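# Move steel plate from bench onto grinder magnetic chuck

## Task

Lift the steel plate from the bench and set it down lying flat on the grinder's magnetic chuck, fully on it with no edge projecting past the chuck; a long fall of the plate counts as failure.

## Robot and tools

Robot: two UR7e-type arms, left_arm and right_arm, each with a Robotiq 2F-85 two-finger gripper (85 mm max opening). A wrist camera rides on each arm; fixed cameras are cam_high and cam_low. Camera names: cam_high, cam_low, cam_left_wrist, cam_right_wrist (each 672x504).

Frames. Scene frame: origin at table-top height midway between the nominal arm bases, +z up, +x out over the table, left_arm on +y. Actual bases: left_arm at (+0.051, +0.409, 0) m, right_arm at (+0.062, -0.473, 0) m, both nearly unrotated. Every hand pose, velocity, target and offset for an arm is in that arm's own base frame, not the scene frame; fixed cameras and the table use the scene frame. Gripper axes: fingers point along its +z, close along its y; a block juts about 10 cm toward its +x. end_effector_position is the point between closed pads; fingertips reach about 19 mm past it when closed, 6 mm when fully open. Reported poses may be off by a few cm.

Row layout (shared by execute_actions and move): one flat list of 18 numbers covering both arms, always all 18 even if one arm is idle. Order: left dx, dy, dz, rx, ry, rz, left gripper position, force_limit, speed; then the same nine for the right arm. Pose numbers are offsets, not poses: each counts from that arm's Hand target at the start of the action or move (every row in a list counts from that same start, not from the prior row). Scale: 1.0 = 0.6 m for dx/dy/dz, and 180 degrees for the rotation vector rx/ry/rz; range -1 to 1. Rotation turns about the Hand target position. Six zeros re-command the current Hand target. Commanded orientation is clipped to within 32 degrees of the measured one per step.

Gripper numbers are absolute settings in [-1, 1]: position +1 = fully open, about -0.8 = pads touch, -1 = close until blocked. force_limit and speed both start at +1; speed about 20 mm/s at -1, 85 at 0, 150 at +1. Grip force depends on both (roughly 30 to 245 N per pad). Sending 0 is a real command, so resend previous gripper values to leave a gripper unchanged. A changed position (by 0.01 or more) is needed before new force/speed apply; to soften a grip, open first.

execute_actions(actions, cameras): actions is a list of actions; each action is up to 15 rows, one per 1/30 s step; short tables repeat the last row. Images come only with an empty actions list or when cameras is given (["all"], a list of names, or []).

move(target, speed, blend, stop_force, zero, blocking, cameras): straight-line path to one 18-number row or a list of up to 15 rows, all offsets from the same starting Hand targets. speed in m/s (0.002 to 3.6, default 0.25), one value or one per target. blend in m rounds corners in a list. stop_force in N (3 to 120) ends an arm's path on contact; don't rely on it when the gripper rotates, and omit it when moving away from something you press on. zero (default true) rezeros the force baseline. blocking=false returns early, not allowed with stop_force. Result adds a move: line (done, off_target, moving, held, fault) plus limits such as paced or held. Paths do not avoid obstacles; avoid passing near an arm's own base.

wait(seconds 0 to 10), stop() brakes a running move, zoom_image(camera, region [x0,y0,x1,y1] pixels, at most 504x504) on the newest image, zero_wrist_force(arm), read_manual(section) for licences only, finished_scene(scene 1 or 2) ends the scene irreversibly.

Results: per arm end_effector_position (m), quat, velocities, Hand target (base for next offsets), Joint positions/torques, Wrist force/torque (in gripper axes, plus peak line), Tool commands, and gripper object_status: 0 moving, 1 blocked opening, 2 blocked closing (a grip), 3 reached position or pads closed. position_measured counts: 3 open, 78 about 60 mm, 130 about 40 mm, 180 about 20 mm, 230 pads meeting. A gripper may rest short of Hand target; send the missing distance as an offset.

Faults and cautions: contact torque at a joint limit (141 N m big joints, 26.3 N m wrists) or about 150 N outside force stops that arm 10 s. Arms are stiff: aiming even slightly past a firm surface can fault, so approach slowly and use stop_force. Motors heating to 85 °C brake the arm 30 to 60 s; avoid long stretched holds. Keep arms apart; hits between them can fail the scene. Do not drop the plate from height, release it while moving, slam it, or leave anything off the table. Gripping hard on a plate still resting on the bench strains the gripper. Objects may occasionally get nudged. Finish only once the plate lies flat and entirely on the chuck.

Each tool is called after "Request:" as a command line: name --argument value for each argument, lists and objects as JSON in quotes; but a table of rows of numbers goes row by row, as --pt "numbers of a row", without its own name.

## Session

Request:
execute_actions --actions '[]'

Scene clock: 0.00 s.
left_arm: end_effector_position=(+0.6972, -0.0764, +0.3749) position_measured=3 object_status=3 end_effector_quat_wxyz=(-0.384, +0.711, +0.168, +0.565) | right_arm: end_effector_position=(+0.1621, +0.3404, +0.2824) position_measured=3 object_status=3 end_effector_quat_wxyz=(-0.028, +0.718, +0.694, +0.043)
Joint positions: left_arm=[-0.698 -1.18 1.767 -2.734 -0.081 2.514] | right_arm=[4.641 -1.172 -2.036 -1.404 1.555 3.105]
Joint velocities: within noise
Joint torques (N m): no reading
Wrist force (N): no reading
Wrist torque (N m): no reading
Wrist force, peak (N): no reading
Hand target: left_arm +0.6972, -0.0764, +0.3749; -0.384, +0.711, +0.168, +0.565 | right_arm +0.1621, +0.3404, +0.2824; -0.028, +0.718, +0.694, +0.043
Tool commands: left_gripper/position=+1.0 left_gripper/force_limit=+1.0 left_gripper/speed=+1.0 right_gripper/position=+1.0 right_gripper/force_limit=+1.0 right_gripper/speed=+1.0
camera_calibration:
cam_left_wrist: T_world_to_cam=[[0.670729, -0.644806, -0.366535, -0.369612], [-0.527526, -0.0673412, -0.846865, 0.699956], [0.521381, 0.761374, -0.38532, -0.0334636], [0, 0, 0, 1]] pos_world=[0.634602, -0.165714, 0.444399]
cam_right_wrist: T_world_to_cam=[[0.998189, -0.0413386, 0.0437073, -0.15097], [-0.0504756, -0.970783, 0.23459, 0.292427], [0.0327327, -0.236371, -0.971111, 0.483792], [0, 0, 0, 1]] pos_world=[0.149621, 0.391997, 0.407814]

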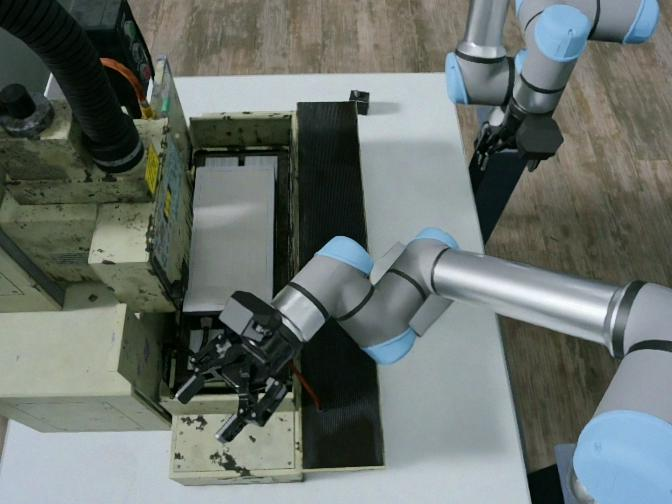

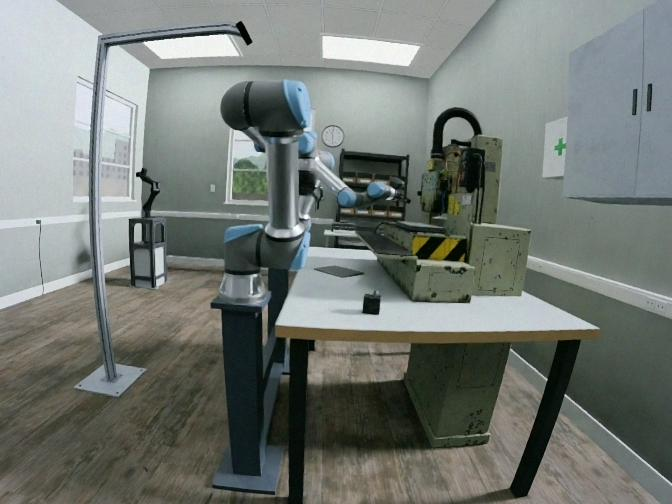

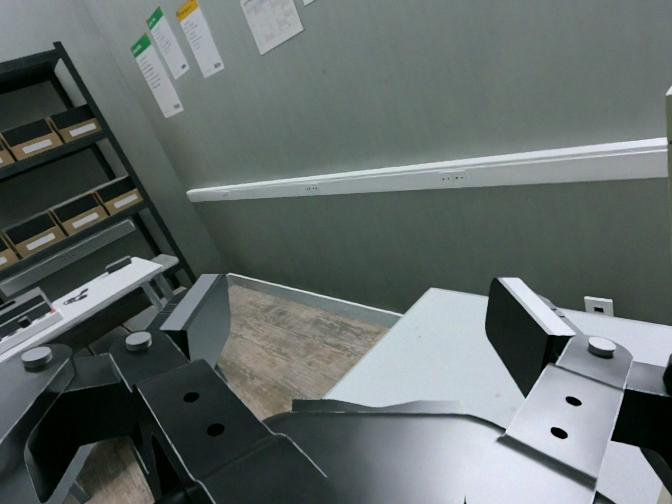

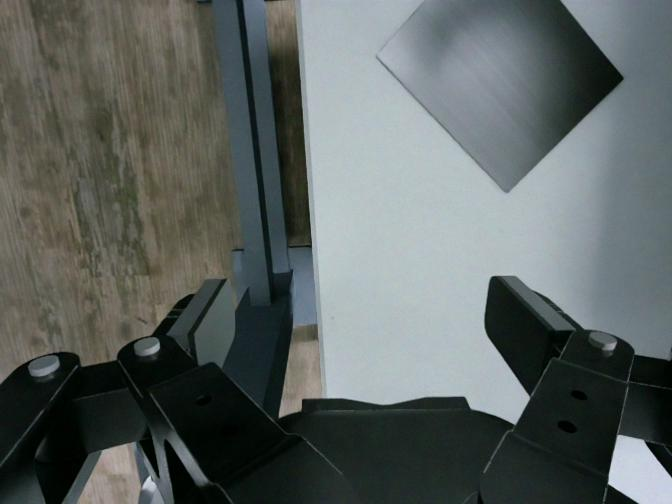

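Request:
move --target '[-0.41,0.127,0.125,-0.6405,-0.3836,0.5668,1,1,1,0.23,0.03,0.15,0,0,0,1,1,1]' --speed 0.35 --cameras '["all"]'

Scene clock: 18.97 s.
left_arm: end_effector_position=(+0.4512, -0.0002, +0.4499) position_measured=3 object_status=3 end_effector_quat_wxyz=(+0.174, +0.000, +0.985, +0.000) | right_arm: end_effector_position=(+0.3001, +0.3584, +0.3724) position_measured=3 object_status=3 end_effector_quat_wxyz=(-0.028, +0.718, +0.694, +0.043)
Joint positions: left_arm=[-0.376 -1.9 1.657 -1.655 -1.444 -0.355] | right_arm=[4.293 -1.415 -1.635 -1.562 1.59 2.759]
Joint torques (N m): left_arm=[-12.68 -5.3 -20.98 -3.15 0.46 -0.72] | right_arm=[13.09 31.94 16.18 4.72 1.55 2.82]
Wrist force (N): left_arm=[2.8 0.3 -0.8] | right_arm=[0.0 0.0 -0.4]
Wrist torque (N m): left_arm=[0.25 -0.41 -0.28] | right_arm=[0.03 -0.03 0.03]
Wrist force, peak (N): left_arm=[3.7 1.1 -1.0] | right_arm=[0.4 0.5 -0.6]
Hand target: left_arm +0.4512, -0.0002, +0.4499; +0.174, +0.000, +0.985, +0.000 | right_arm +0.3001, +0.3584, +0.3724; -0.028, +0.718, +0.694, +0.043
Off the commanded pose: left_arm 0.000 m, 0 deg | right_arm 0.000 m, 0 deg.
move: done
camera_calibration:
cam_left_wrist: T_world_to_cam=[[0.0108862, 0.99994, 0.00107801, 0.00459986], [0.761044, -0.00898462, 0.648638, -0.61533], [0.648609, -0.00624076, -0.761096, 0.177104], [0, 0, 0, 1]] pos_world=[0.353373, -0.00902283, 0.533914]
cam_right_wrist: T_world_to_cam=[[0.998189, -0.0413353, 0.0437065, -0.29201], [-0.0504721, -0.970783, 0.23459, 0.295758], [0.0327327, -0.236371, -0.971111, 0.570926], [0, 0, 0, 1]] pos_world=[0.287721, 0.409997, 0.497814]

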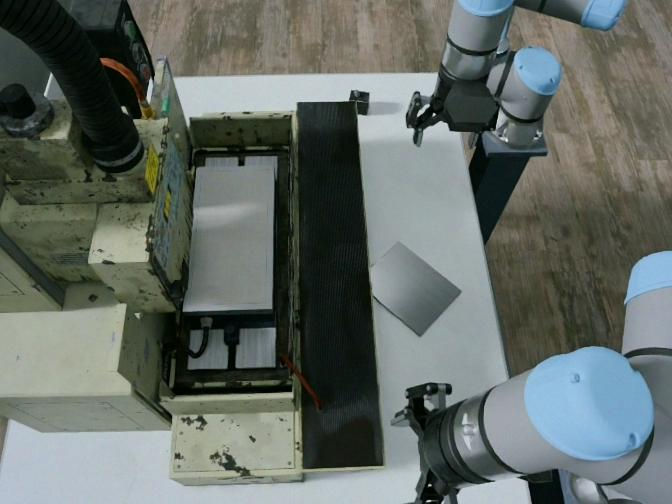

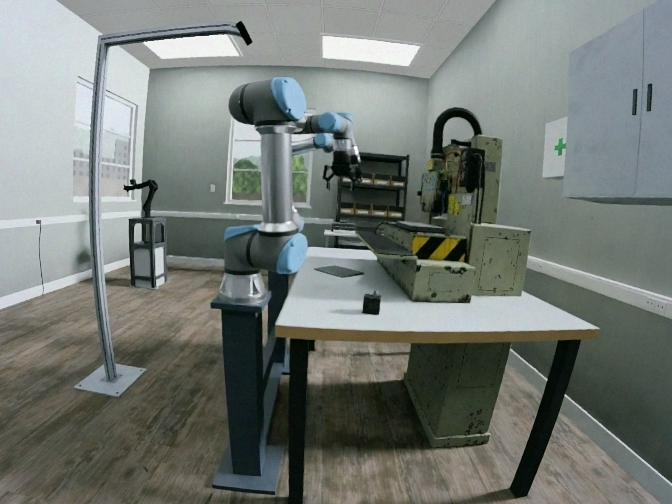

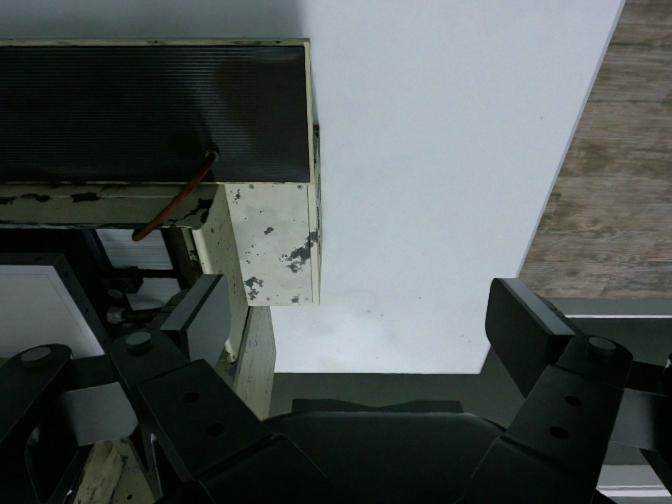

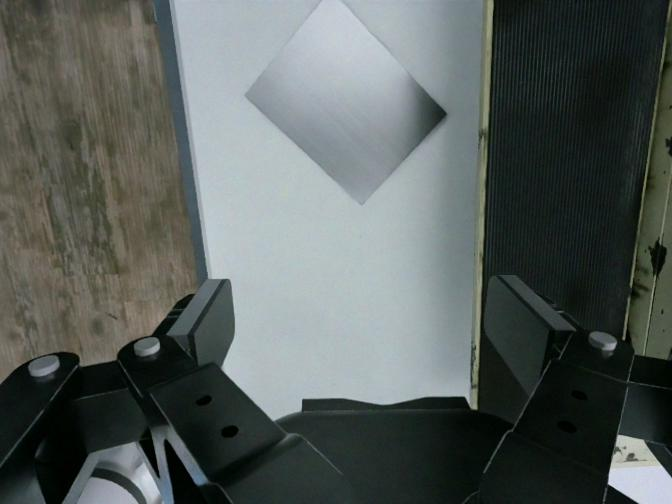

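Request:
move --target '[-0.127,-0.8,-0.3,-0.0327,-0.079,-0.2485,0.15,1,1,-0.4,0.15,-0.2,-0.0335,-0.4926,-0.0166,1,1,1]' --speed 0.3 --cameras '["cam_high","cam_left_wrist"]'

Scene clock: 82.03 s.
left_arm: end_effector_position=(+0.3749, -0.4803, +0.2699) position_measured=110 object_status=3 end_effector_quat_wxyz=(+0.278, +0.365, +0.881, -0.115) | right_arm: end_effector_position=(+0.0600, +0.4484, +0.2524) position_measured=3 object_status=3 end_effector_quat_wxyz=(+0.500, +0.501, +0.500, +0.500)
Joint positions: left_arm=[-1.239 -1.568 1.989 -2.556 -1.316 -0.379] | right_arm=[5.402 -1.909 -1.801 -2.572 0.69 4.713]
Joint torques (N m): left_arm=[12.25 -18.89 -17.42 -4.2 1.47 -0.67] | right_arm=[-12.05 26.73 11.75 -2.65 -2.58 2.56]
Wrist force (N): left_arm=[3.0 1.1 -0.9] | right_arm=[0.4 -1.2 -3.3]
Wrist torque (N m): left_arm=[0.36 -0.30 -0.18] | right_arm=[0.25 0.27 -0.22]
Wrist force, peak (N): left_arm=[3.2 1.0 -1.1] | right_arm=[0.8 -2.6 -4.3]
Hand target: left_arm +0.3750, -0.4802, +0.2699; +0.278, +0.365, +0.881, -0.115 | right_arm +0.0601, +0.4484, +0.2524; +0.500, +0.501, +0.500, +0.500
Off the commanded pose: left_arm 0.000 m, 0 deg | right_arm 0.000 m, 0 deg.
move: done
camera_calibration:
cam_left_wrist: T_world_to_cam=[[0.714319, 0.699811, 0.00368213, 0.0771574], [0.394798, -0.407316, 0.823546, -0.546009], [0.577826, -0.586821, -0.567237, -0.21798], [0, 0, 0, 1]] pos_world=[0.286403, -0.404309, 0.325733]
Images, in order (width x height): cam_high 672x504, cam_left_wrist 672x504.

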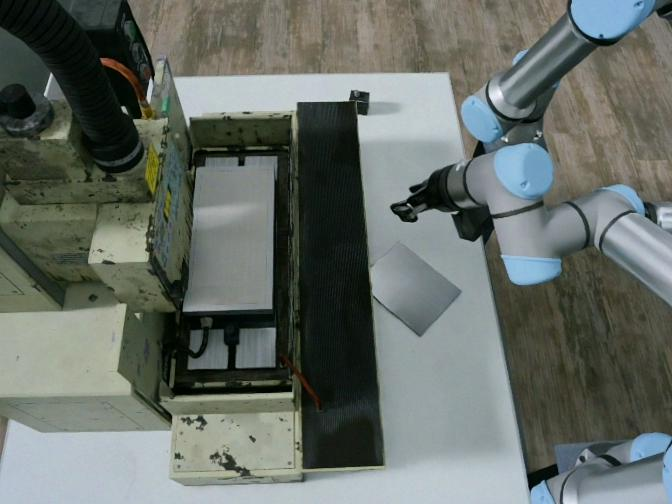

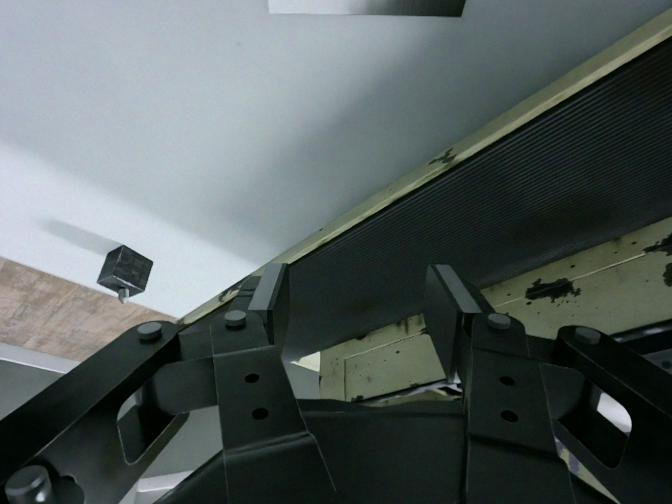

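Request:
move --pt "0.001 -0.135 -0.28 0 0 0 0.15 1 1 0 0 0 0 0 0 1 1 1" --pt "0.001 -0.135 -0.415 0 0 0 0.15 1 1 0 0 0 0 0 0 1 1 1" --speed '[0.2,0.04]' --stop_force 12 --cameras '["cam_high","cam_left_wrist"]'

Scene clock: 95.80 s.
left_arm: end_effector_position=(+0.3748, -0.5233, +0.1789) position_measured=110 object_status=3 end_effector_quat_wxyz=(+0.278, +0.365, +0.881, -0.115) | right_arm: end_effector_position=(+0.0601, +0.4484, +0.2524) position_measured=3 object_status=3 end_effector_quat_wxyz=(+0.500, +0.501, +0.500, +0.500)
Joint positions: left_arm=[-1.268 -1.364 2.029 -2.791 -1.301 -0.405] | right_arm=[5.401 -1.909 -1.801 -2.572 0.69 4.713]
Joint torques (N m): left_arm=[10.87 -39.27 -26.72 -1.91 -1.06 0.95] | right_arm=[-12.47 28.25 8.37 -2.74 -2.51 3.1]
Wrist force (N): left_arm=[3.0 0.9 -0.9] | right_arm=[0.5 -1.5 -3.2]
Wrist torque (N m): left_arm=[0.33 -0.30 -0.17] | right_arm=[0.22 0.26 -0.23]
Wrist force, peak (N): left_arm=[11.1 -2.5 11.8] | right_arm=[0.3 -1.4 -3.6]
Hand target: left_arm +0.3748, -0.5233, +0.1789; +0.278, +0.365, +0.881, -0.115 (not the last commanded pose) | right_arm +0.0601, +0.4484, +0.2524; +0.500, +0.501, +0.500, +0.500
Off the commanded pose: left_arm 0.163 m, 0 deg | right_arm 0.000 m, 0 deg.
move: held (left_arm; a check stopped the path); path passed 0 of 2 targets; limits=held
pose unreachable (left arm): on one or more control steps of this call, first in action 0 (counted from 0), this arm could not follow its commanded pose, so it was not sent that pose on those steps. It may still have moved: this result reports where it is.
cause: moving toward the commanded pose would bring a part of the arm too close to another arm (a part of this arm just beyond joint 3 (elbow) and the right arm's gripper, along the way the arms are being sent, or toward where that arm still pushes).
camera_calibration:
cam_left_wrist: T_world_to_cam=[[0.714186, 0.699945, 0.00389385, 0.107772], [0.395176, -0.407795, 0.823127, -0.488967], [0.577732, -0.586327, -0.567844, -0.294501], [0, 0, 0, 1]] pos_world=[0.286402, -0.447507, 0.234832]
Images, in order (width x height): cam_high 672x504, cam_left_wrist 672x504.

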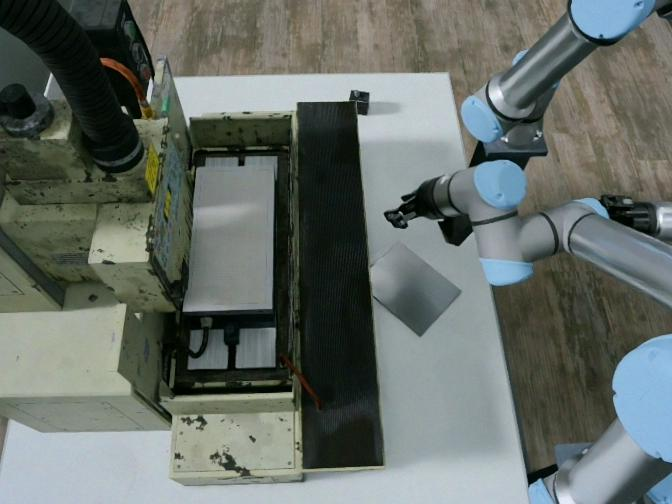

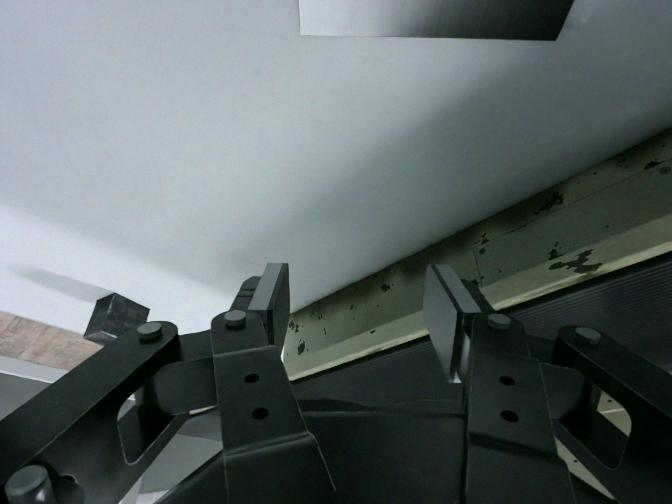

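Request:
move --target '[0,0,0,0,0,0,0.15,1,1,-0.03,-0.25,0,0,0,0,1,1,1]' --speed 0.25

Request:
move --pt "0.001 -0.063 -0.13 0 0 0 0.15 1 1 0 0 0 0 0 0 1 1 1" --pt "0.001 -0.063 -0.2635 0 0 0 0.15 1 1 0 0 0 0 0 0 1 1 1" --speed '[0.2,0.04]' --stop_force 12 --cameras '["cam_high","cam_left_wrist"]'

Scene clock: 100.97 s.
left_arm: end_effector_position=(+0.3748, -0.5233, +0.1789) position_measured=110 object_status=3 end_effector_quat_wxyz=(+0.278, +0.365, +0.881, -0.115) | right_arm: end_effector_position=(+0.0421, +0.2985, +0.2524) position_measured=3 object_status=3 end_effector_quat_wxyz=(+0.500, +0.501, +0.500, +0.500)
Joint positions: left_arm=[-1.268 -1.364 2.029 -2.791 -1.301 -0.405] | right_arm=[5.707 -1.638 -2.144 -2.501 0.995 4.713]
Joint torques (N m): left_arm=[12.47 -38.74 -27.31 -1.69 -0.84 0.78] | right_arm=[11.24 28.13 12.07 -3.21 1.79 -2.27]
Wrist force (N): left_arm=[3.3 1.1 -1.2] | right_arm=[0.2 -1.4 -3.0]
Wrist torque (N m): left_arm=[0.36 -0.35 -0.16] | right_arm=[0.23 0.30 -0.24]
Wrist force, peak (N): left_arm=[3.4 1.1 -1.1] | right_arm=[3.7 -1.4 -3.0]
Hand target: left_arm +0.3748, -0.5233, +0.1789; +0.278, +0.365, +0.881, -0.115 | right_arm +0.0421, +0.2984, +0.2524; +0.500, +0.501, +0.500, +0.500
Off the commanded pose: left_arm 0.000 m, 0 deg | right_arm 0.000 m, 0 deg.
move: done

Scene clock: 104.63 s.
left_arm: end_effector_position=(+0.3754, -0.5611, +0.0208) position_measured=110 object_status=3 end_effector_quat_wxyz=(+0.278, +0.365, +0.881, -0.115) | right_arm: end_effector_position=(+0.0421, +0.2984, +0.2524) position_measured=3 object_status=3 end_effector_quat_wxyz=(+0.500, +0.501, +0.500, +0.500)
Joint positions: left_arm=[-1.289 -0.992 2.037 -3.167 -1.29 -0.423] | right_arm=[5.707 -1.638 -2.144 -2.501 0.996 4.713]
Joint torques (N m): left_arm=[10.61 -46.71 -22.03 -1.23 -0.94 1.42] | right_arm=[13.38 31.47 6.28 -3.15 2.48 2.64]
Wrist force (N): left_arm=[2.9 0.8 -1.1] | right_arm=[0.3 -1.2 -3.1]
Wrist torque (N m): left_arm=[0.32 -0.29 -0.19] | right_arm=[0.26 0.28 -0.23]
Wrist force, peak (N): left_arm=[2.6 2.1 -3.0] | right_arm=[0.3 -1.5 -3.4]
Hand target: left_arm +0.3754, -0.5611, +0.0208; +0.278, +0.365, +0.881, -0.115 | right_arm +0.0421, +0.2984, +0.2524; +0.500, +0.501, +0.500, +0.500
Off the commanded pose: left_arm 0.000 m, 0 deg | right_arm 0.000 m, 0 deg.
move: done
camera_calibration:
cam_left_wrist: T_world_to_cam=[[0.714186, 0.699945, 0.00389385, 0.134417], [0.395176, -0.407795, 0.823127, -0.374483], [0.577732, -0.586327, -0.567844, -0.406787], [0, 0, 0, 1]] pos_world=[0.287002, -0.485307, 0.0767323]
Images, in order (width x height): cam_high 672x504, cam_left_wrist 672x504.

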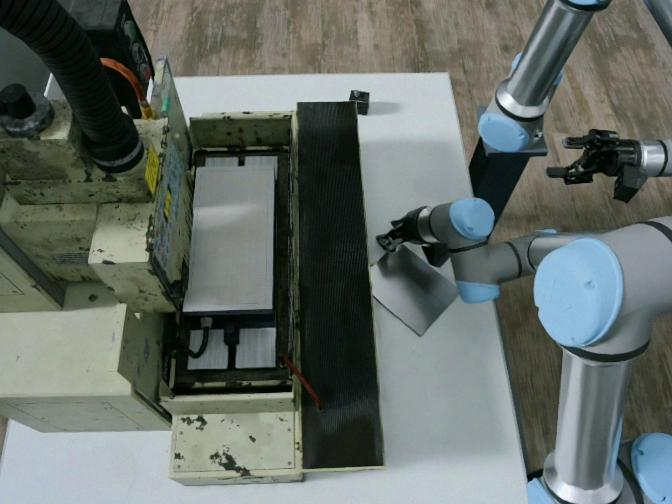

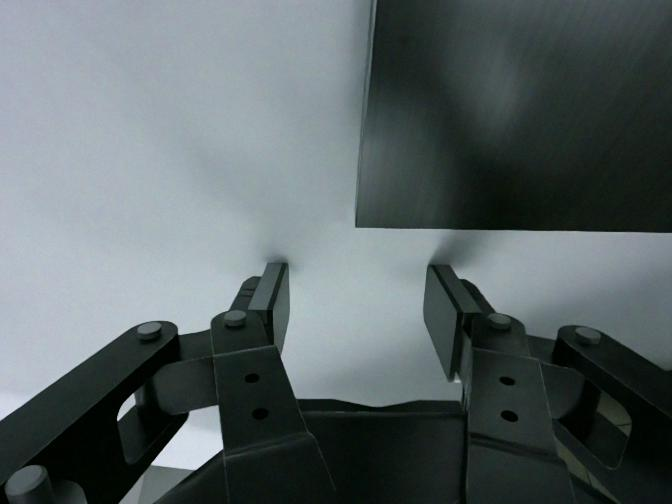

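Request:
move --pt "0.0798 0.0798 0 0 0 0 0.15 1 1 0 0 0 0 0 0 1 1 1" --pt "0.0132 0.1465 0 0 0 0 0.15 1 1 0 0 0 0 0 0 1 1 1" --speed 0.05 --stop_force 40 --cameras '["cam_high","cam_left_wrist"]'

Scene clock: 120.33 s.
left_arm: end_effector_position=(+0.3833, -0.4732, +0.0208) position_measured=110 object_status=3 end_effector_quat_wxyz=(+0.278, +0.365, +0.881, -0.115) | right_arm: end_effector_position=(+0.0421, +0.2984, +0.2524) position_measured=3 object_status=3 end_effector_quat_wxyz=(+0.500, +0.501, +0.500, +0.500)
Joint positions: left_arm=[-1.216 -1.077 2.235 -3.296 -1.329 -0.359] | right_arm=[5.707 -1.638 -2.144 -2.501 0.996 4.713]
Joint torques (N m): left_arm=[11.36 -18.73 -20.26 -4.2 -0.91 1.52] | right_arm=[12.61 31.82 7.02 -2.7 2.4 2.74]
Wrist force (N): left_arm=[3.0 1.0 -1.2] | right_arm=[-0.2 -1.1 -3.0]
Wrist torque (N m): left_arm=[0.36 -0.33 -0.18] | right_arm=[0.28 0.36 -0.23]
Wrist force, peak (N): left_arm=[-10.4 1.0 -2.2] | right_arm=[0.1 -1.5 -3.4]
Hand target: left_arm +0.3833, -0.4732, +0.0208; +0.278, +0.365, +0.881, -0.115 | right_arm +0.0421, +0.2984, +0.2524; +0.500, +0.501, +0.500, +0.500
Off the commanded pose: left_arm 0.000 m, 0 deg | right_arm 0.000 m, 0 deg.
move: done
camera_calibration:
cam_left_wrist: T_world_to_cam=[[0.714214, 0.699916, 0.00395233, 0.0672246], [0.395126, -0.407846, 0.823127, -0.341764], [0.577731, -0.586327, -0.567844, -0.359812], [0, 0, 0, 1]] pos_world=[0.294902, -0.397406, 0.0767323]
Images, in order (width x height): cam_high 672x504, cam_left_wrist 672x504.

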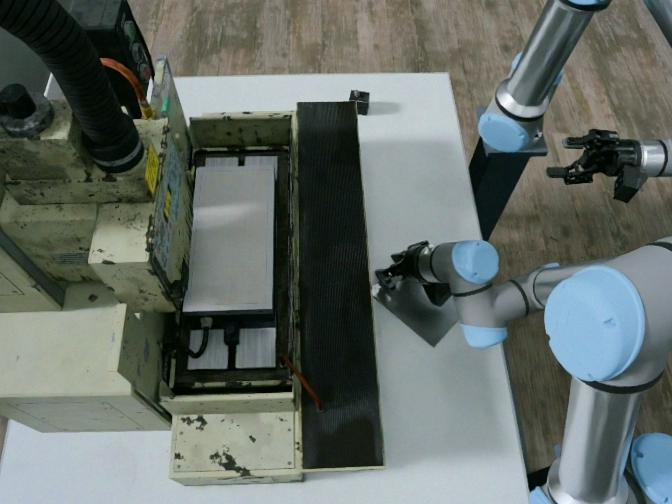

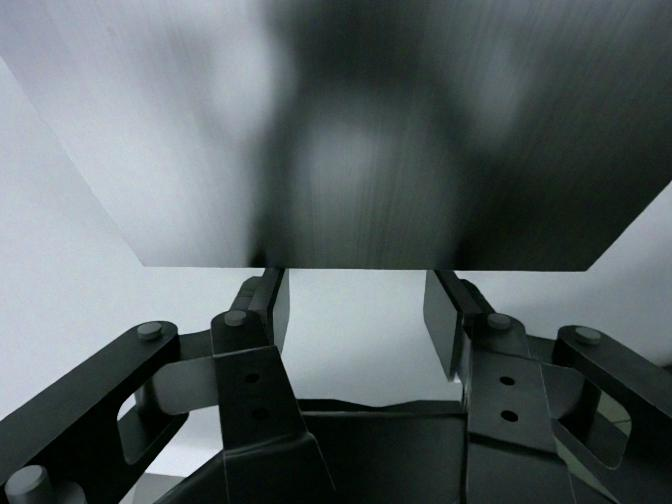

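Request:
move --target '[0,0,0,0,0,0,1,1,0,0,0,0,0,0,0,1,1,1]'

Request:
move --pt "0 0 -0.0095 0 0 0 1 1 0 0 0 0 0 0 0 1 1 1" --pt "-0.0218 0.0702 -0.0095 0 0 0.0833 1 1 0 0 0 0 0 0 0 1 1 1" --pt "-0.067 0.136 -0.0095 0 0 0.1667 1 1 0 0 0 0 0 0 0 1 1 1" --speed 0.05 --blend '[0,0.008,0]' --cameras '["cam_high","cam_left_wrist"]'

Scene clock: 135.30 s.
left_arm: end_effector_position=(+0.3833, -0.4732, +0.0208) position_measured=3 object_status=0 end_effector_quat_wxyz=(+0.278, +0.365, +0.881, -0.115) | right_arm: end_effector_position=(+0.0421, +0.2984, +0.2524) position_measured=3 object_status=3 end_effector_quat_wxyz=(+0.500, +0.501, +0.500, +0.500)
Joint positions: left_arm=[-1.216 -1.077 2.235 -3.296 -1.329 -0.359] | right_arm=[5.707 -1.638 -2.144 -2.501 0.996 4.713]
Joint torques (N m): left_arm=[12 -19.85 -20.48 -5.28 -1.01 1.6] | right_arm=[12.77 31.62 6.79 -2.53 2.39 2.82]
Wrist force (N): left_arm=[2.8 1.0 -1.2] | right_arm=[0.3 -1.3 -2.9]
Wrist torque (N m): left_arm=[0.35 -0.29 -0.19] | right_arm=[0.25 0.29 -0.24]
Wrist force, peak (N): left_arm=[3.1 1.0 -1.3] | right_arm=[0.2 -1.4 -3.4]
Hand target: left_arm +0.3833, -0.4732, +0.0208; +0.278, +0.365, +0.881, -0.115 | right_arm +0.0421, +0.2984, +0.2524; +0.500, +0.501, +0.500, +0.500
Off the commanded pose: left_arm 0.000 m, 0 deg | right_arm 0.000 m, 0 deg.
move: done

Scene clock: 141.57 s.
left_arm: end_effector_position=(+0.3435, -0.3933, +0.0168) position_measured=3 object_status=3 end_effector_quat_wxyz=(+0.300, +0.123, +0.945, -0.043) | right_arm: end_effector_position=(+0.0421, +0.2984, +0.2524) position_measured=3 object_status=3 end_effector_quat_wxyz=(+0.500, +0.501, +0.500, +0.500)
Joint positions: left_arm=[-1.389 -1.222 2.419 -3.07 -1.025 -1.044] | right_arm=[5.707 -1.638 -2.144 -2.501 0.996 4.713]
Joint torques (N m): left_arm=[11.52 21.77 11.43 10.67 -11.83 -1.13] | right_arm=[12.43 31.12 6.62 -2.07 2.45 2.76]
Wrist force (N): left_arm=[-65.1 -11.6 -58.6] | right_arm=[0.1 -1.1 -2.9]
Wrist torque (N m): left_arm=[-2.21 0.99 2.41] | right_arm=[0.28 0.32 -0.24]
Wrist force, peak (N): left_arm=[-71.0 -12.4 -55.8] | right_arm=[-0.1 -1.3 -3.4]
Hand target: left_arm +0.3431, -0.3916, +0.0151; +0.299, +0.125, +0.945, -0.039 | right_arm +0.0421, +0.2984, +0.2524; +0.500, +0.501, +0.500, +0.500
Off the commanded pose: left_arm 0.002 m, 1 deg | right_arm 0.000 m, 0 deg.
move: done
camera_calibration:
cam_left_wrist: T_world_to_cam=[[0.268601, 0.963241, -0.00440321, 0.296558], [0.544108, -0.14795, 0.825868, -0.239134], [0.794858, -0.224225, -0.563847, -0.224448], [0, 0, 0, 1]] pos_world=[0.228864, -0.371364, 0.0722446]
Images, in order (width x height): cam_high 672x504, cam_left_wrist 672x504.

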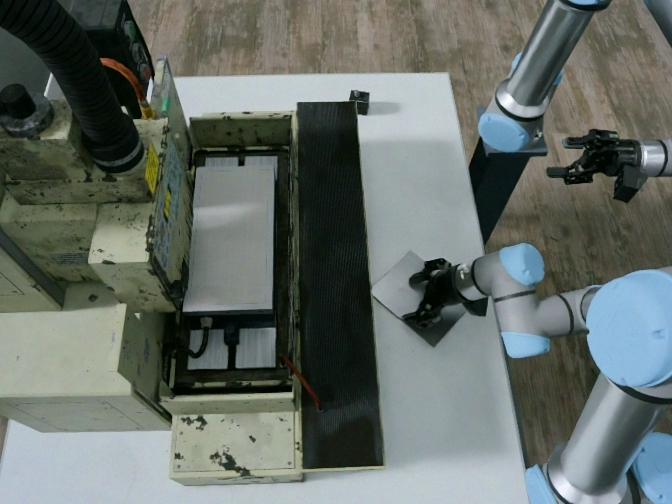

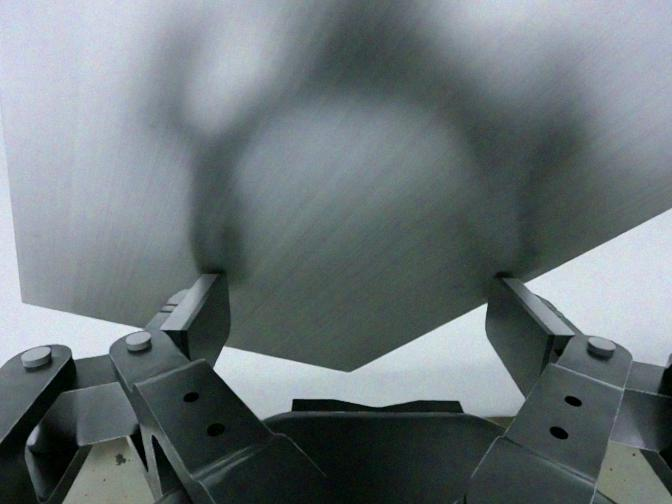

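Request:
move --pt "0 0 0.03 0 0 0 1 1 1 0 0 0 0 0 0 1 1 1" --pt "0 0 0.25 0 0 -0.1667 1 1 1 0 0 0 0 0 0 1 1 1" --speed '[0.05,0.2]' --cameras '["cam_high","cam_left_wrist"]'

Scene clock: 147.20 s.
left_arm: end_effector_position=(+0.3432, -0.3916, +0.1652) position_measured=3 object_status=3 end_effector_quat_wxyz=(+0.278, +0.365, +0.881, -0.115) | right_arm: end_effector_position=(+0.0421, +0.2984, +0.2524) position_measured=3 object_status=3 end_effector_quat_wxyz=(+0.500, +0.501, +0.500, +0.500)
Joint positions: left_arm=[-1.242 -1.63 2.369 -2.872 -1.314 -0.382] | right_arm=[5.707 -1.638 -2.144 -2.501 0.996 4.713]
Joint torques (N m): left_arm=[-13.11 -10.88 -13.96 -5.36 -0.27 1.17] | right_arm=[13.07 30.88 6.97 -1.89 2.39 2.85]
Wrist force (N): left_arm=[0.3 -1.7 -1.0] | right_arm=[0.3 -1.3 -2.9]
Wrist torque (N m): left_arm=[-0.08 0.11 -0.17] | right_arm=[0.26 0.29 -0.24]
Wrist force, peak (N): left_arm=[-61.5 -11.3 -74.9] | right_arm=[0.1 -1.4 -3.3]
Hand target: left_arm +0.3431, -0.3916, +0.1651; +0.278, +0.365, +0.881, -0.115 | right_arm +0.0421, +0.2984, +0.2524; +0.500, +0.501, +0.500, +0.500
Off the commanded pose: left_arm 0.000 m, 0 deg | right_arm 0.000 m, 0 deg.
move: done
camera_calibration:
cam_left_wrist: T_world_to_cam=[[0.713966, 0.700169, 0.00394129, 0.0383978], [0.395182, -0.407603, 0.82322, -0.411336], [0.577999, -0.586194, -0.567709, -0.20686], [0, 0, 0, 1]] pos_world=[0.254703, -0.315807, 0.221032]
Images, in order (width x height): cam_high 672x504, cam_left_wrist 672x504.

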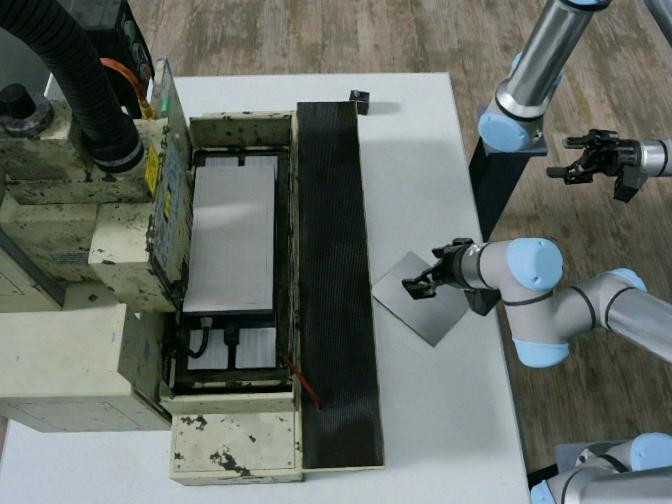

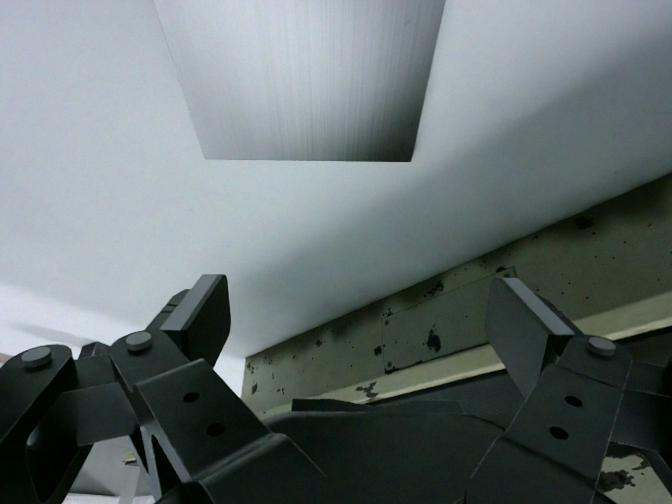

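Request:
move --pt "0.0895 -0.1568 -0.05 0 0 -0.0083 1 1 1 0 0 0 0 0 0 1 1 1" --pt "0.0895 -0.1568 -0.25 0 0 -0.0083 1 1 1 0 0 0 0 0 0 1 1 1" --speed '[0.2,0.06]' --stop_force 12 --cameras '["cam_left_wrist"]'

Scene clock: 162.23 s.
left_arm: end_effector_position=(+0.3968, -0.4857, +0.0151) position_measured=3 object_status=3 end_effector_quat_wxyz=(+0.277, +0.377, +0.876, -0.119) | right_arm: end_effector_position=(+0.0421, +0.2984, +0.2524) position_measured=3 object_status=3 end_effector_quat_wxyz=(+0.500, +0.501, +0.500, +0.500)
Joint positions: left_arm=[-1.19 -1.037 2.183 -3.294 -1.357 -0.314] | right_arm=[5.707 -1.638 -2.144 -2.501 0.996 4.713]
Joint torques (N m): left_arm=[-5.81 -44.24 -19.07 -3.9 1.64 0.8] | right_arm=[13.17 30.94 7.1 -1.58 2.26 2.72]
Wrist force (N): left_arm=[0.1 -1.4 -1.2] | right_arm=[0.3 -1.3 -2.9]
Wrist torque (N m): left_arm=[-0.04 0.14 -0.23] | right_arm=[0.24 0.28 -0.23]
Wrist force, peak (N): left_arm=[1.8 -1.1 -2.9] | right_arm=[0.1 -1.5 -3.4]
Hand target: left_arm +0.3968, -0.4857, +0.0151; +0.277, +0.377, +0.876, -0.119 | right_arm +0.0421, +0.2984, +0.2524; +0.500, +0.501, +0.500, +0.500
Off the commanded pose: left_arm 0.000 m, 0 deg | right_arm 0.000 m, 0 deg.
move: done
camera_calibration:
cam_left_wrist: T_world_to_cam=[[0.732243, 0.681032, 0.00392014, 0.0500498], [0.38436, -0.418001, 0.82313, -0.348141], [0.562217, -0.601224, -0.56784, -0.379222], [0, 0, 0, 1]] pos_world=[0.310368, -0.407606, 0.0710323]
Images, in order (width x height): cam_left_wrist 672x504.

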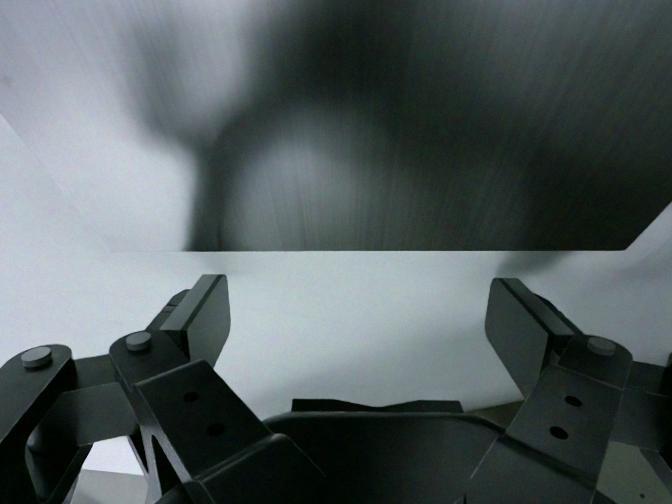

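Request:
move --pt "-0.0145 0.0145 -0.001 0 0 0 1 1 1 0 0 0 0 0 0 1 1 1" --pt "-0.0322 0.0747 -0.001 0 0 0.0639 1 1 1 0 0 0 0 0 0 1 1 1" --pt "-0.0567 0.1222 -0.001 0 0 0.1194 1 1 1 0 0 0 0 0 0 1 1 1" --speed 0.05 --blend '[0.003,0.008,0]' --cameras '["cam_left_wrist","cam_high"]'

Scene clock: 170.30 s.
left_arm: end_effector_position=(+0.3627, -0.4124, +0.0146) position_measured=3 object_status=3 end_effector_quat_wxyz=(+0.294, +0.207, +0.931, -0.065) end_effector_velocity=(+0.000, +0.000, +0.000) end_effector_angular_velocity=(+0.001, +0.001, -0.004) | right_arm: end_effector_position=(+0.0421, +0.2984, +0.2524) position_measured=3 object_status=3 end_effector_quat_wxyz=(+0.500, +0.501, +0.500, +0.500)
Joint positions: left_arm=[-1.316 -1.16 2.377 -3.208 -1.112 -0.78] | right_arm=[5.707 -1.638 -2.144 -2.501 0.996 4.713]
Joint velocities: left_arm=[0.001 0.001 0 -0.002 -0.002 0.005] | right_arm=[within noise]
Joint torques (N m): left_arm=[10.41 -14.31 -16.35 -5.12 -1.62 1.31] | right_arm=[12.63 30.37 6.77 -1.09 2.4 2.63]
Wrist force (N): left_arm=[-5.2 -0.1 -0.9] | right_arm=[0.1 -1.4 -2.8]
Wrist torque (N m): left_arm=[-0.07 0.22 -0.26] | right_arm=[0.24 0.32 -0.24]
Wrist force, peak (N): left_arm=[-12.1 -0.9 -2.5] | right_arm=[0.2 -1.6 -3.3]
Hand target: left_arm +0.3628, -0.4124, +0.0145; +0.294, +0.207, +0.931, -0.065 | right_arm +0.0421, +0.2984, +0.2524; +0.500, +0.501, +0.500, +0.500
Off the commanded pose: left_arm 0.000 m, 0 deg | right_arm 0.000 m, 0 deg.
move: done
camera_calibration:
cam_left_wrist: T_world_to_cam=[[0.431925, 0.9019, 0.00419291, 0.225047], [0.510652, -0.248381, 0.823129, -0.279731], [0.743421, -0.353388, -0.567839, -0.279796], [0, 0, 0, 1]] pos_world=[0.253649, -0.371326, 0.0704321]
Images, in order (width x height): cam_high 672x504, cam_left_wrist 672x504.

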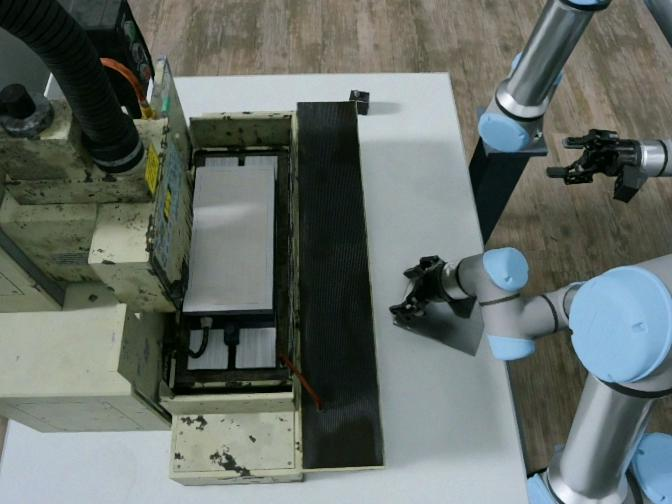

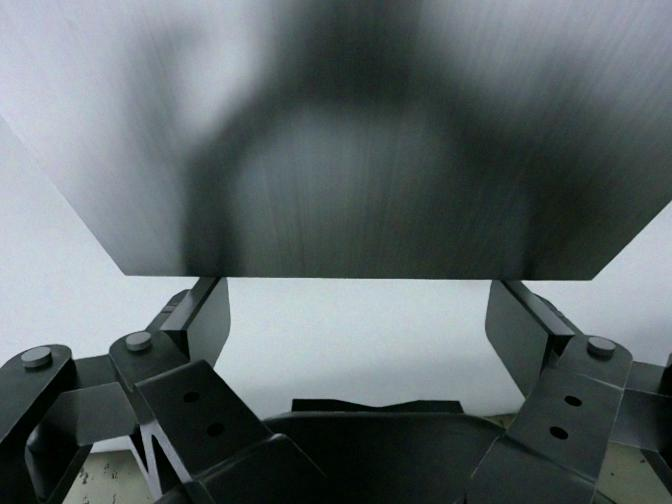

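Request:
move --pt "-0.072 0.0905 0 0 0 0.0722 1 1 1 0 0 0 0 0 0 1 1 1" --pt "-0.155 0.1578 0 0 0 0.1389 1 1 1 0 0 0 0 0 0 1 1 1" --speed 0.05 --blend '[0.012,0]' --cameras '["cam_high","cam_left_wrist","cam_right_wrist"]'

Scene clock: 191.23 s.
left_arm: end_effector_position=(+0.2698, -0.3177, +0.0146) position_measured=3 object_status=3 end_effector_quat_wxyz=(+0.301, +0.000, +0.954, +0.000) | right_arm: end_effector_position=(+0.0421, +0.2984, +0.2524) position_measured=3 object_status=3 end_effector_quat_wxyz=(+0.500, +0.501, +0.500, +0.500)
Joint positions: left_arm=[-1.606 -1.45 2.594 -2.69 -0.96 -1.613] | right_arm=[5.707 -1.638 -2.144 -2.501 0.996 4.713]
Joint torques (N m): left_arm=[9.78 -3.38 -17.61 -4.76 -1.29 0.37] | right_arm=[12.35 30.55 7.66 -0.54 2.29 2.84]
Wrist force (N): left_arm=[-5.1 0.0 -2.2] | right_arm=[0.1 -1.2 -3.1]
Wrist torque (N m): left_arm=[0.01 0.27 -0.47] | right_arm=[0.27 0.32 -0.24]
Wrist force, peak (N): left_arm=[-10.2 -2.3 0.1] | right_arm=[0.2 -1.1 -3.5]
Hand target: left_arm +0.2698, -0.3177, +0.0145; +0.301, +0.000, +0.954, +0.000 | right_arm +0.0421, +0.2984, +0.2524; +0.500, +0.501, +0.500, +0.500
Off the commanded pose: left_arm 0.000 m, 0 deg | right_arm 0.000 m, 0 deg.
move: done
camera_calibration:
cam_left_wrist: T_world_to_cam=[[0.0103529, 0.999938, 0.0040157, 0.324729], [0.567766, -0.00918407, 0.823139, -0.148198], [0.823125, -0.00624189, -0.567826, -0.088498], [0, 0, 0, 1]] pos_world=[0.153625, -0.326622, 0.0704322]
cam_right_wrist: T_world_to_cam=[[-0.0243762, -0.00399302, 0.999695, -0.241133], [-0.331562, -0.943359, -0.0118527, 0.318452], [0.943118, -0.33175, 0.0216716, 0.188236], [0, 0, 0, 1]] pos_world=[-0.0778205, 0.361899, 0.240754]
Images, in order (width x height): cam_high 672x504, cam_left_wrist 672x504, cam_right_wrist 672x504.

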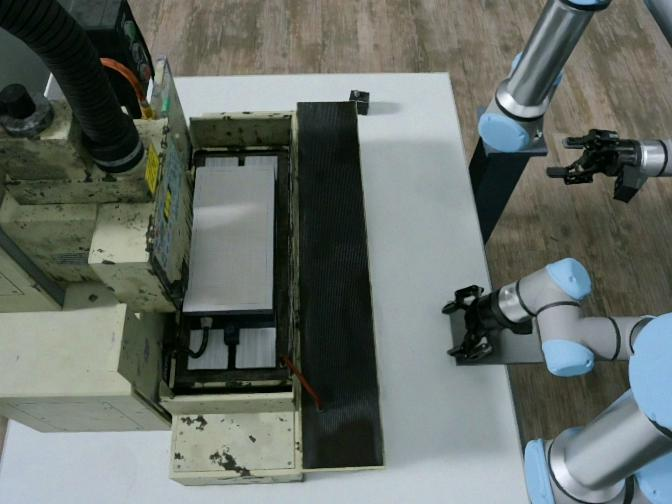

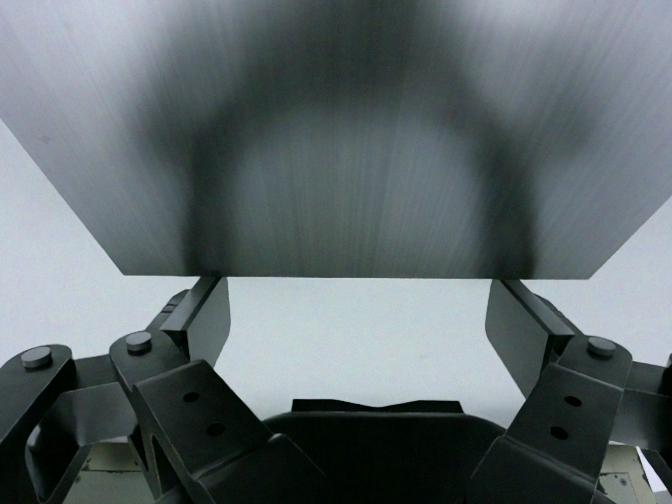

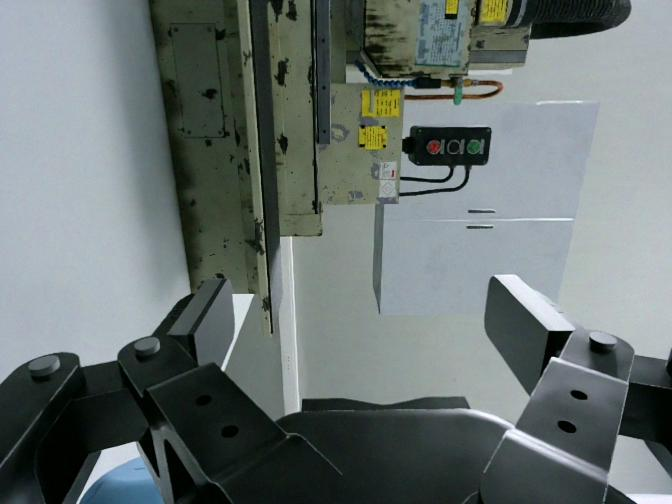

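Request:
zoom_image --camera "cam_high" --region '[400, 250, 600, 400]'

Request:
execute_actions --actions '[]' --cameras '["cam_low"]'

Scaled by 2.520 from the camera's 672x504 image, which has a finer 960x720 frame.

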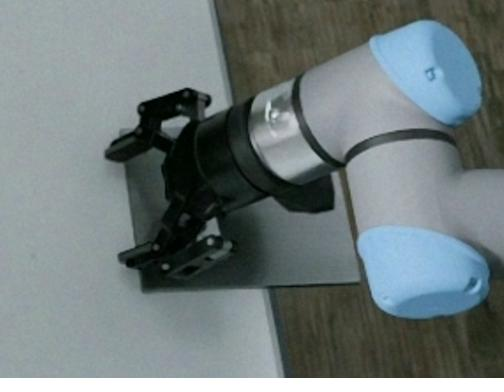

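Scene clock: 199.87 s.
left_arm: end_effector_position=(+0.2698, -0.3177, +0.0145) position_measured=3 object_status=3 end_effector_quat_wxyz=(+0.301, +0.000, +0.954, +0.000) | right_arm: end_effector_position=(+0.0421, +0.2984, +0.2524) position_measured=3 object_status=3 end_effector_quat_wxyz=(+0.500, +0.501, +0.500, +0.500)
Joint positions: left_arm=[-1.606 -1.45 2.594 -2.69 -0.96 -1.613] | right_arm=[5.707 -1.638 -2.144 -2.501 0.996 4.713]
Joint velocities: within noise
Joint torques (N m): left_arm=[10.57 -2.06 -16.36 -4.15 1.24 -1.13] | right_arm=[12.97 30.29 6.43 -0.52 2.3 2.71]
Wrist force (N): left_arm=[-4.2 -1.0 -2.7] | right_arm=[0.0 -1.5 -3.0]
Wrist torque (N m): left_arm=[-0.01 0.24 -0.46] | right_arm=[0.22 0.34 -0.24]
Wrist force, peak (N): left_arm=[-4.6 -0.7 -3.0] | right_arm=[0.1 -1.6 -3.2]
Hand target: left_arm +0.2698, -0.3177, +0.0145; +0.301, +0.000, +0.954, +0.000 | right_arm +0.0421, +0.2984, +0.2524; +0.500, +0.501, +0.500, +0.500
Tool commands: left_gripper/position=+1.0 left_gripper/force_limit=+1.0 left_gripper/speed=+1.0 right_gripper/position=+1.0 right_gripper/force_limit=+1.0 right_gripper/speed=+1.0
Off the commanded pose: left_arm 0.000 m, 0 deg | right_arm 0.000 m, 0 deg.
Images, in order (width x height): cam_low 672x504.

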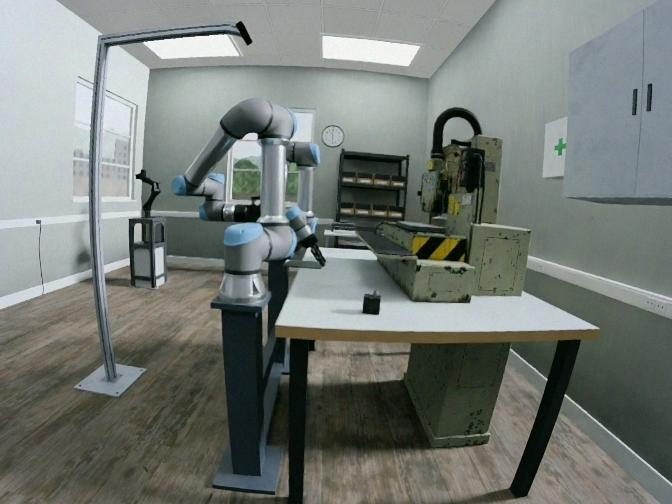

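Request:
move --pt "0.02 0 0 0 0 0 1 1 1 0 0 0 0 0 0 1 1 1" --pt "0.02 0 0.25 0 0 0 1 1 1 0 0 0 0 0 0 1 1 1" --pt "0.15 0.55 0.3 0 0 0 1 1 1 0 0 0 0 0 0 1 1 1" --speed '[0.05,0.15,0.3]' --blend '[0.003,0.03,0]' --cameras '["cam_high","cam_right_wrist"]'

Request:
zoom_image --camera "cam_high" --region '[400, 250, 600, 400]'

Scene clock: 209.20 s.
left_arm: end_effector_position=(+0.3598, +0.0123, +0.1946) position_measured=3 object_status=3 end_effector_quat_wxyz=(+0.301, +0.000, +0.954, +0.000) | right_arm: end_effector_position=(+0.0421, +0.2984, +0.2524) position_measured=3 object_status=3 end_effector_quat_wxyz=(+0.500, +0.501, +0.500, +0.500)
Joint positions: left_arm=[-0.62 -2.345 2.632 -2.376 -1.23 -0.529] | right_arm=[5.707 -1.638 -2.144 -2.501 0.996 4.713]
Joint torques (N m): left_arm=[11.56 13.67 -18.44 -5.67 -0.7 1.65] | right_arm=[12.44 29.54 7.37 -0.56 2.24 2.91]
Wrist force (N): left_arm=[-0.1 -1.2 -1.7] | right_arm=[-0.1 -1.3 -3.0]
Wrist torque (N m): left_arm=[-0.01 0.15 -0.19] | right_arm=[0.24 0.35 -0.24]
Wrist force, peak (N): left_arm=[-4.6 -0.7 -2.8] | right_arm=[0.1 -1.3 -3.3]
Hand target: left_arm +0.3598, +0.0123, +0.1945; +0.301, +0.000, +0.954, +0.000 | right_arm +0.0421, +0.2984, +0.2524; +0.500, +0.501, +0.500, +0.500
Off the commanded pose: left_arm 0.000 m, 0 deg | right_arm 0.000 m, 0 deg.
move: done
camera_calibration:
cam_right_wrist: T_world_to_cam=[[-0.0243762, -0.00399302, 0.999695, -0.241133], [-0.331562, -0.943359, -0.0118527, 0.318452], [0.943118, -0.33175, 0.0216716, 0.188236], [0, 0, 0, 1]] pos_world=[-0.0778205, 0.361899, 0.240754]
Images, in order (width x height): cam_high 672x504, cam_right_wrist 672x504.

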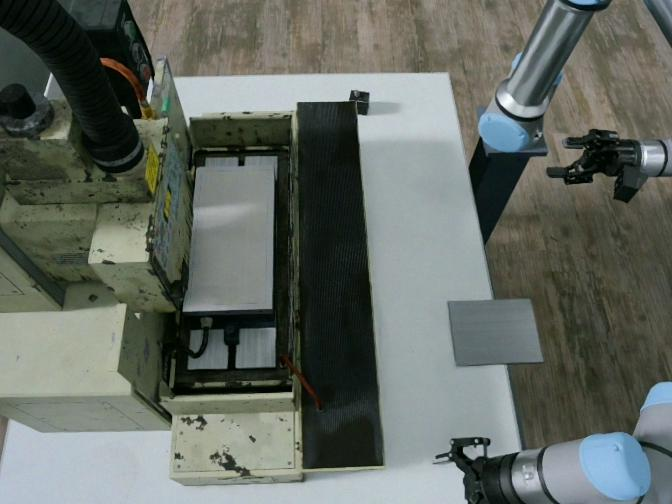

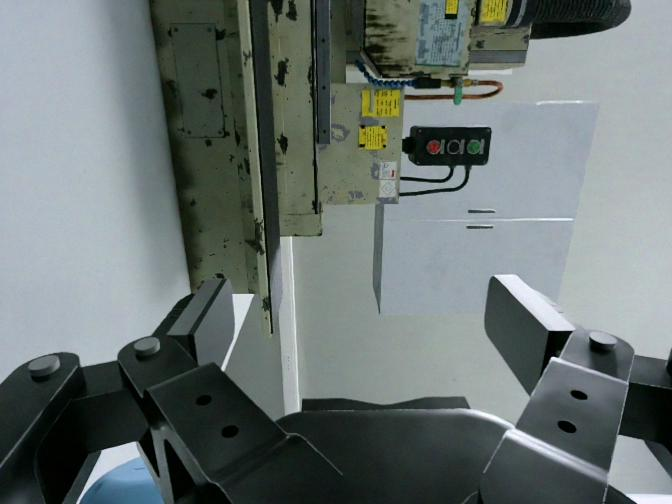

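Scaled by 2.520 from the camera's 672x504 image, which has a finer 960x720 frame.

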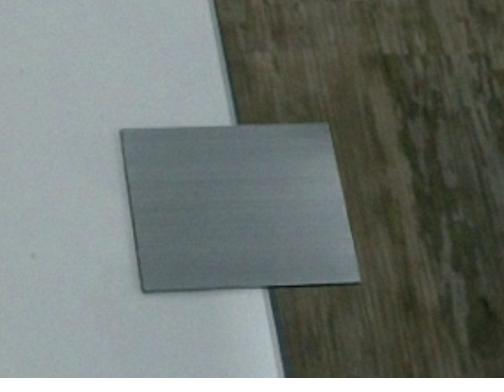

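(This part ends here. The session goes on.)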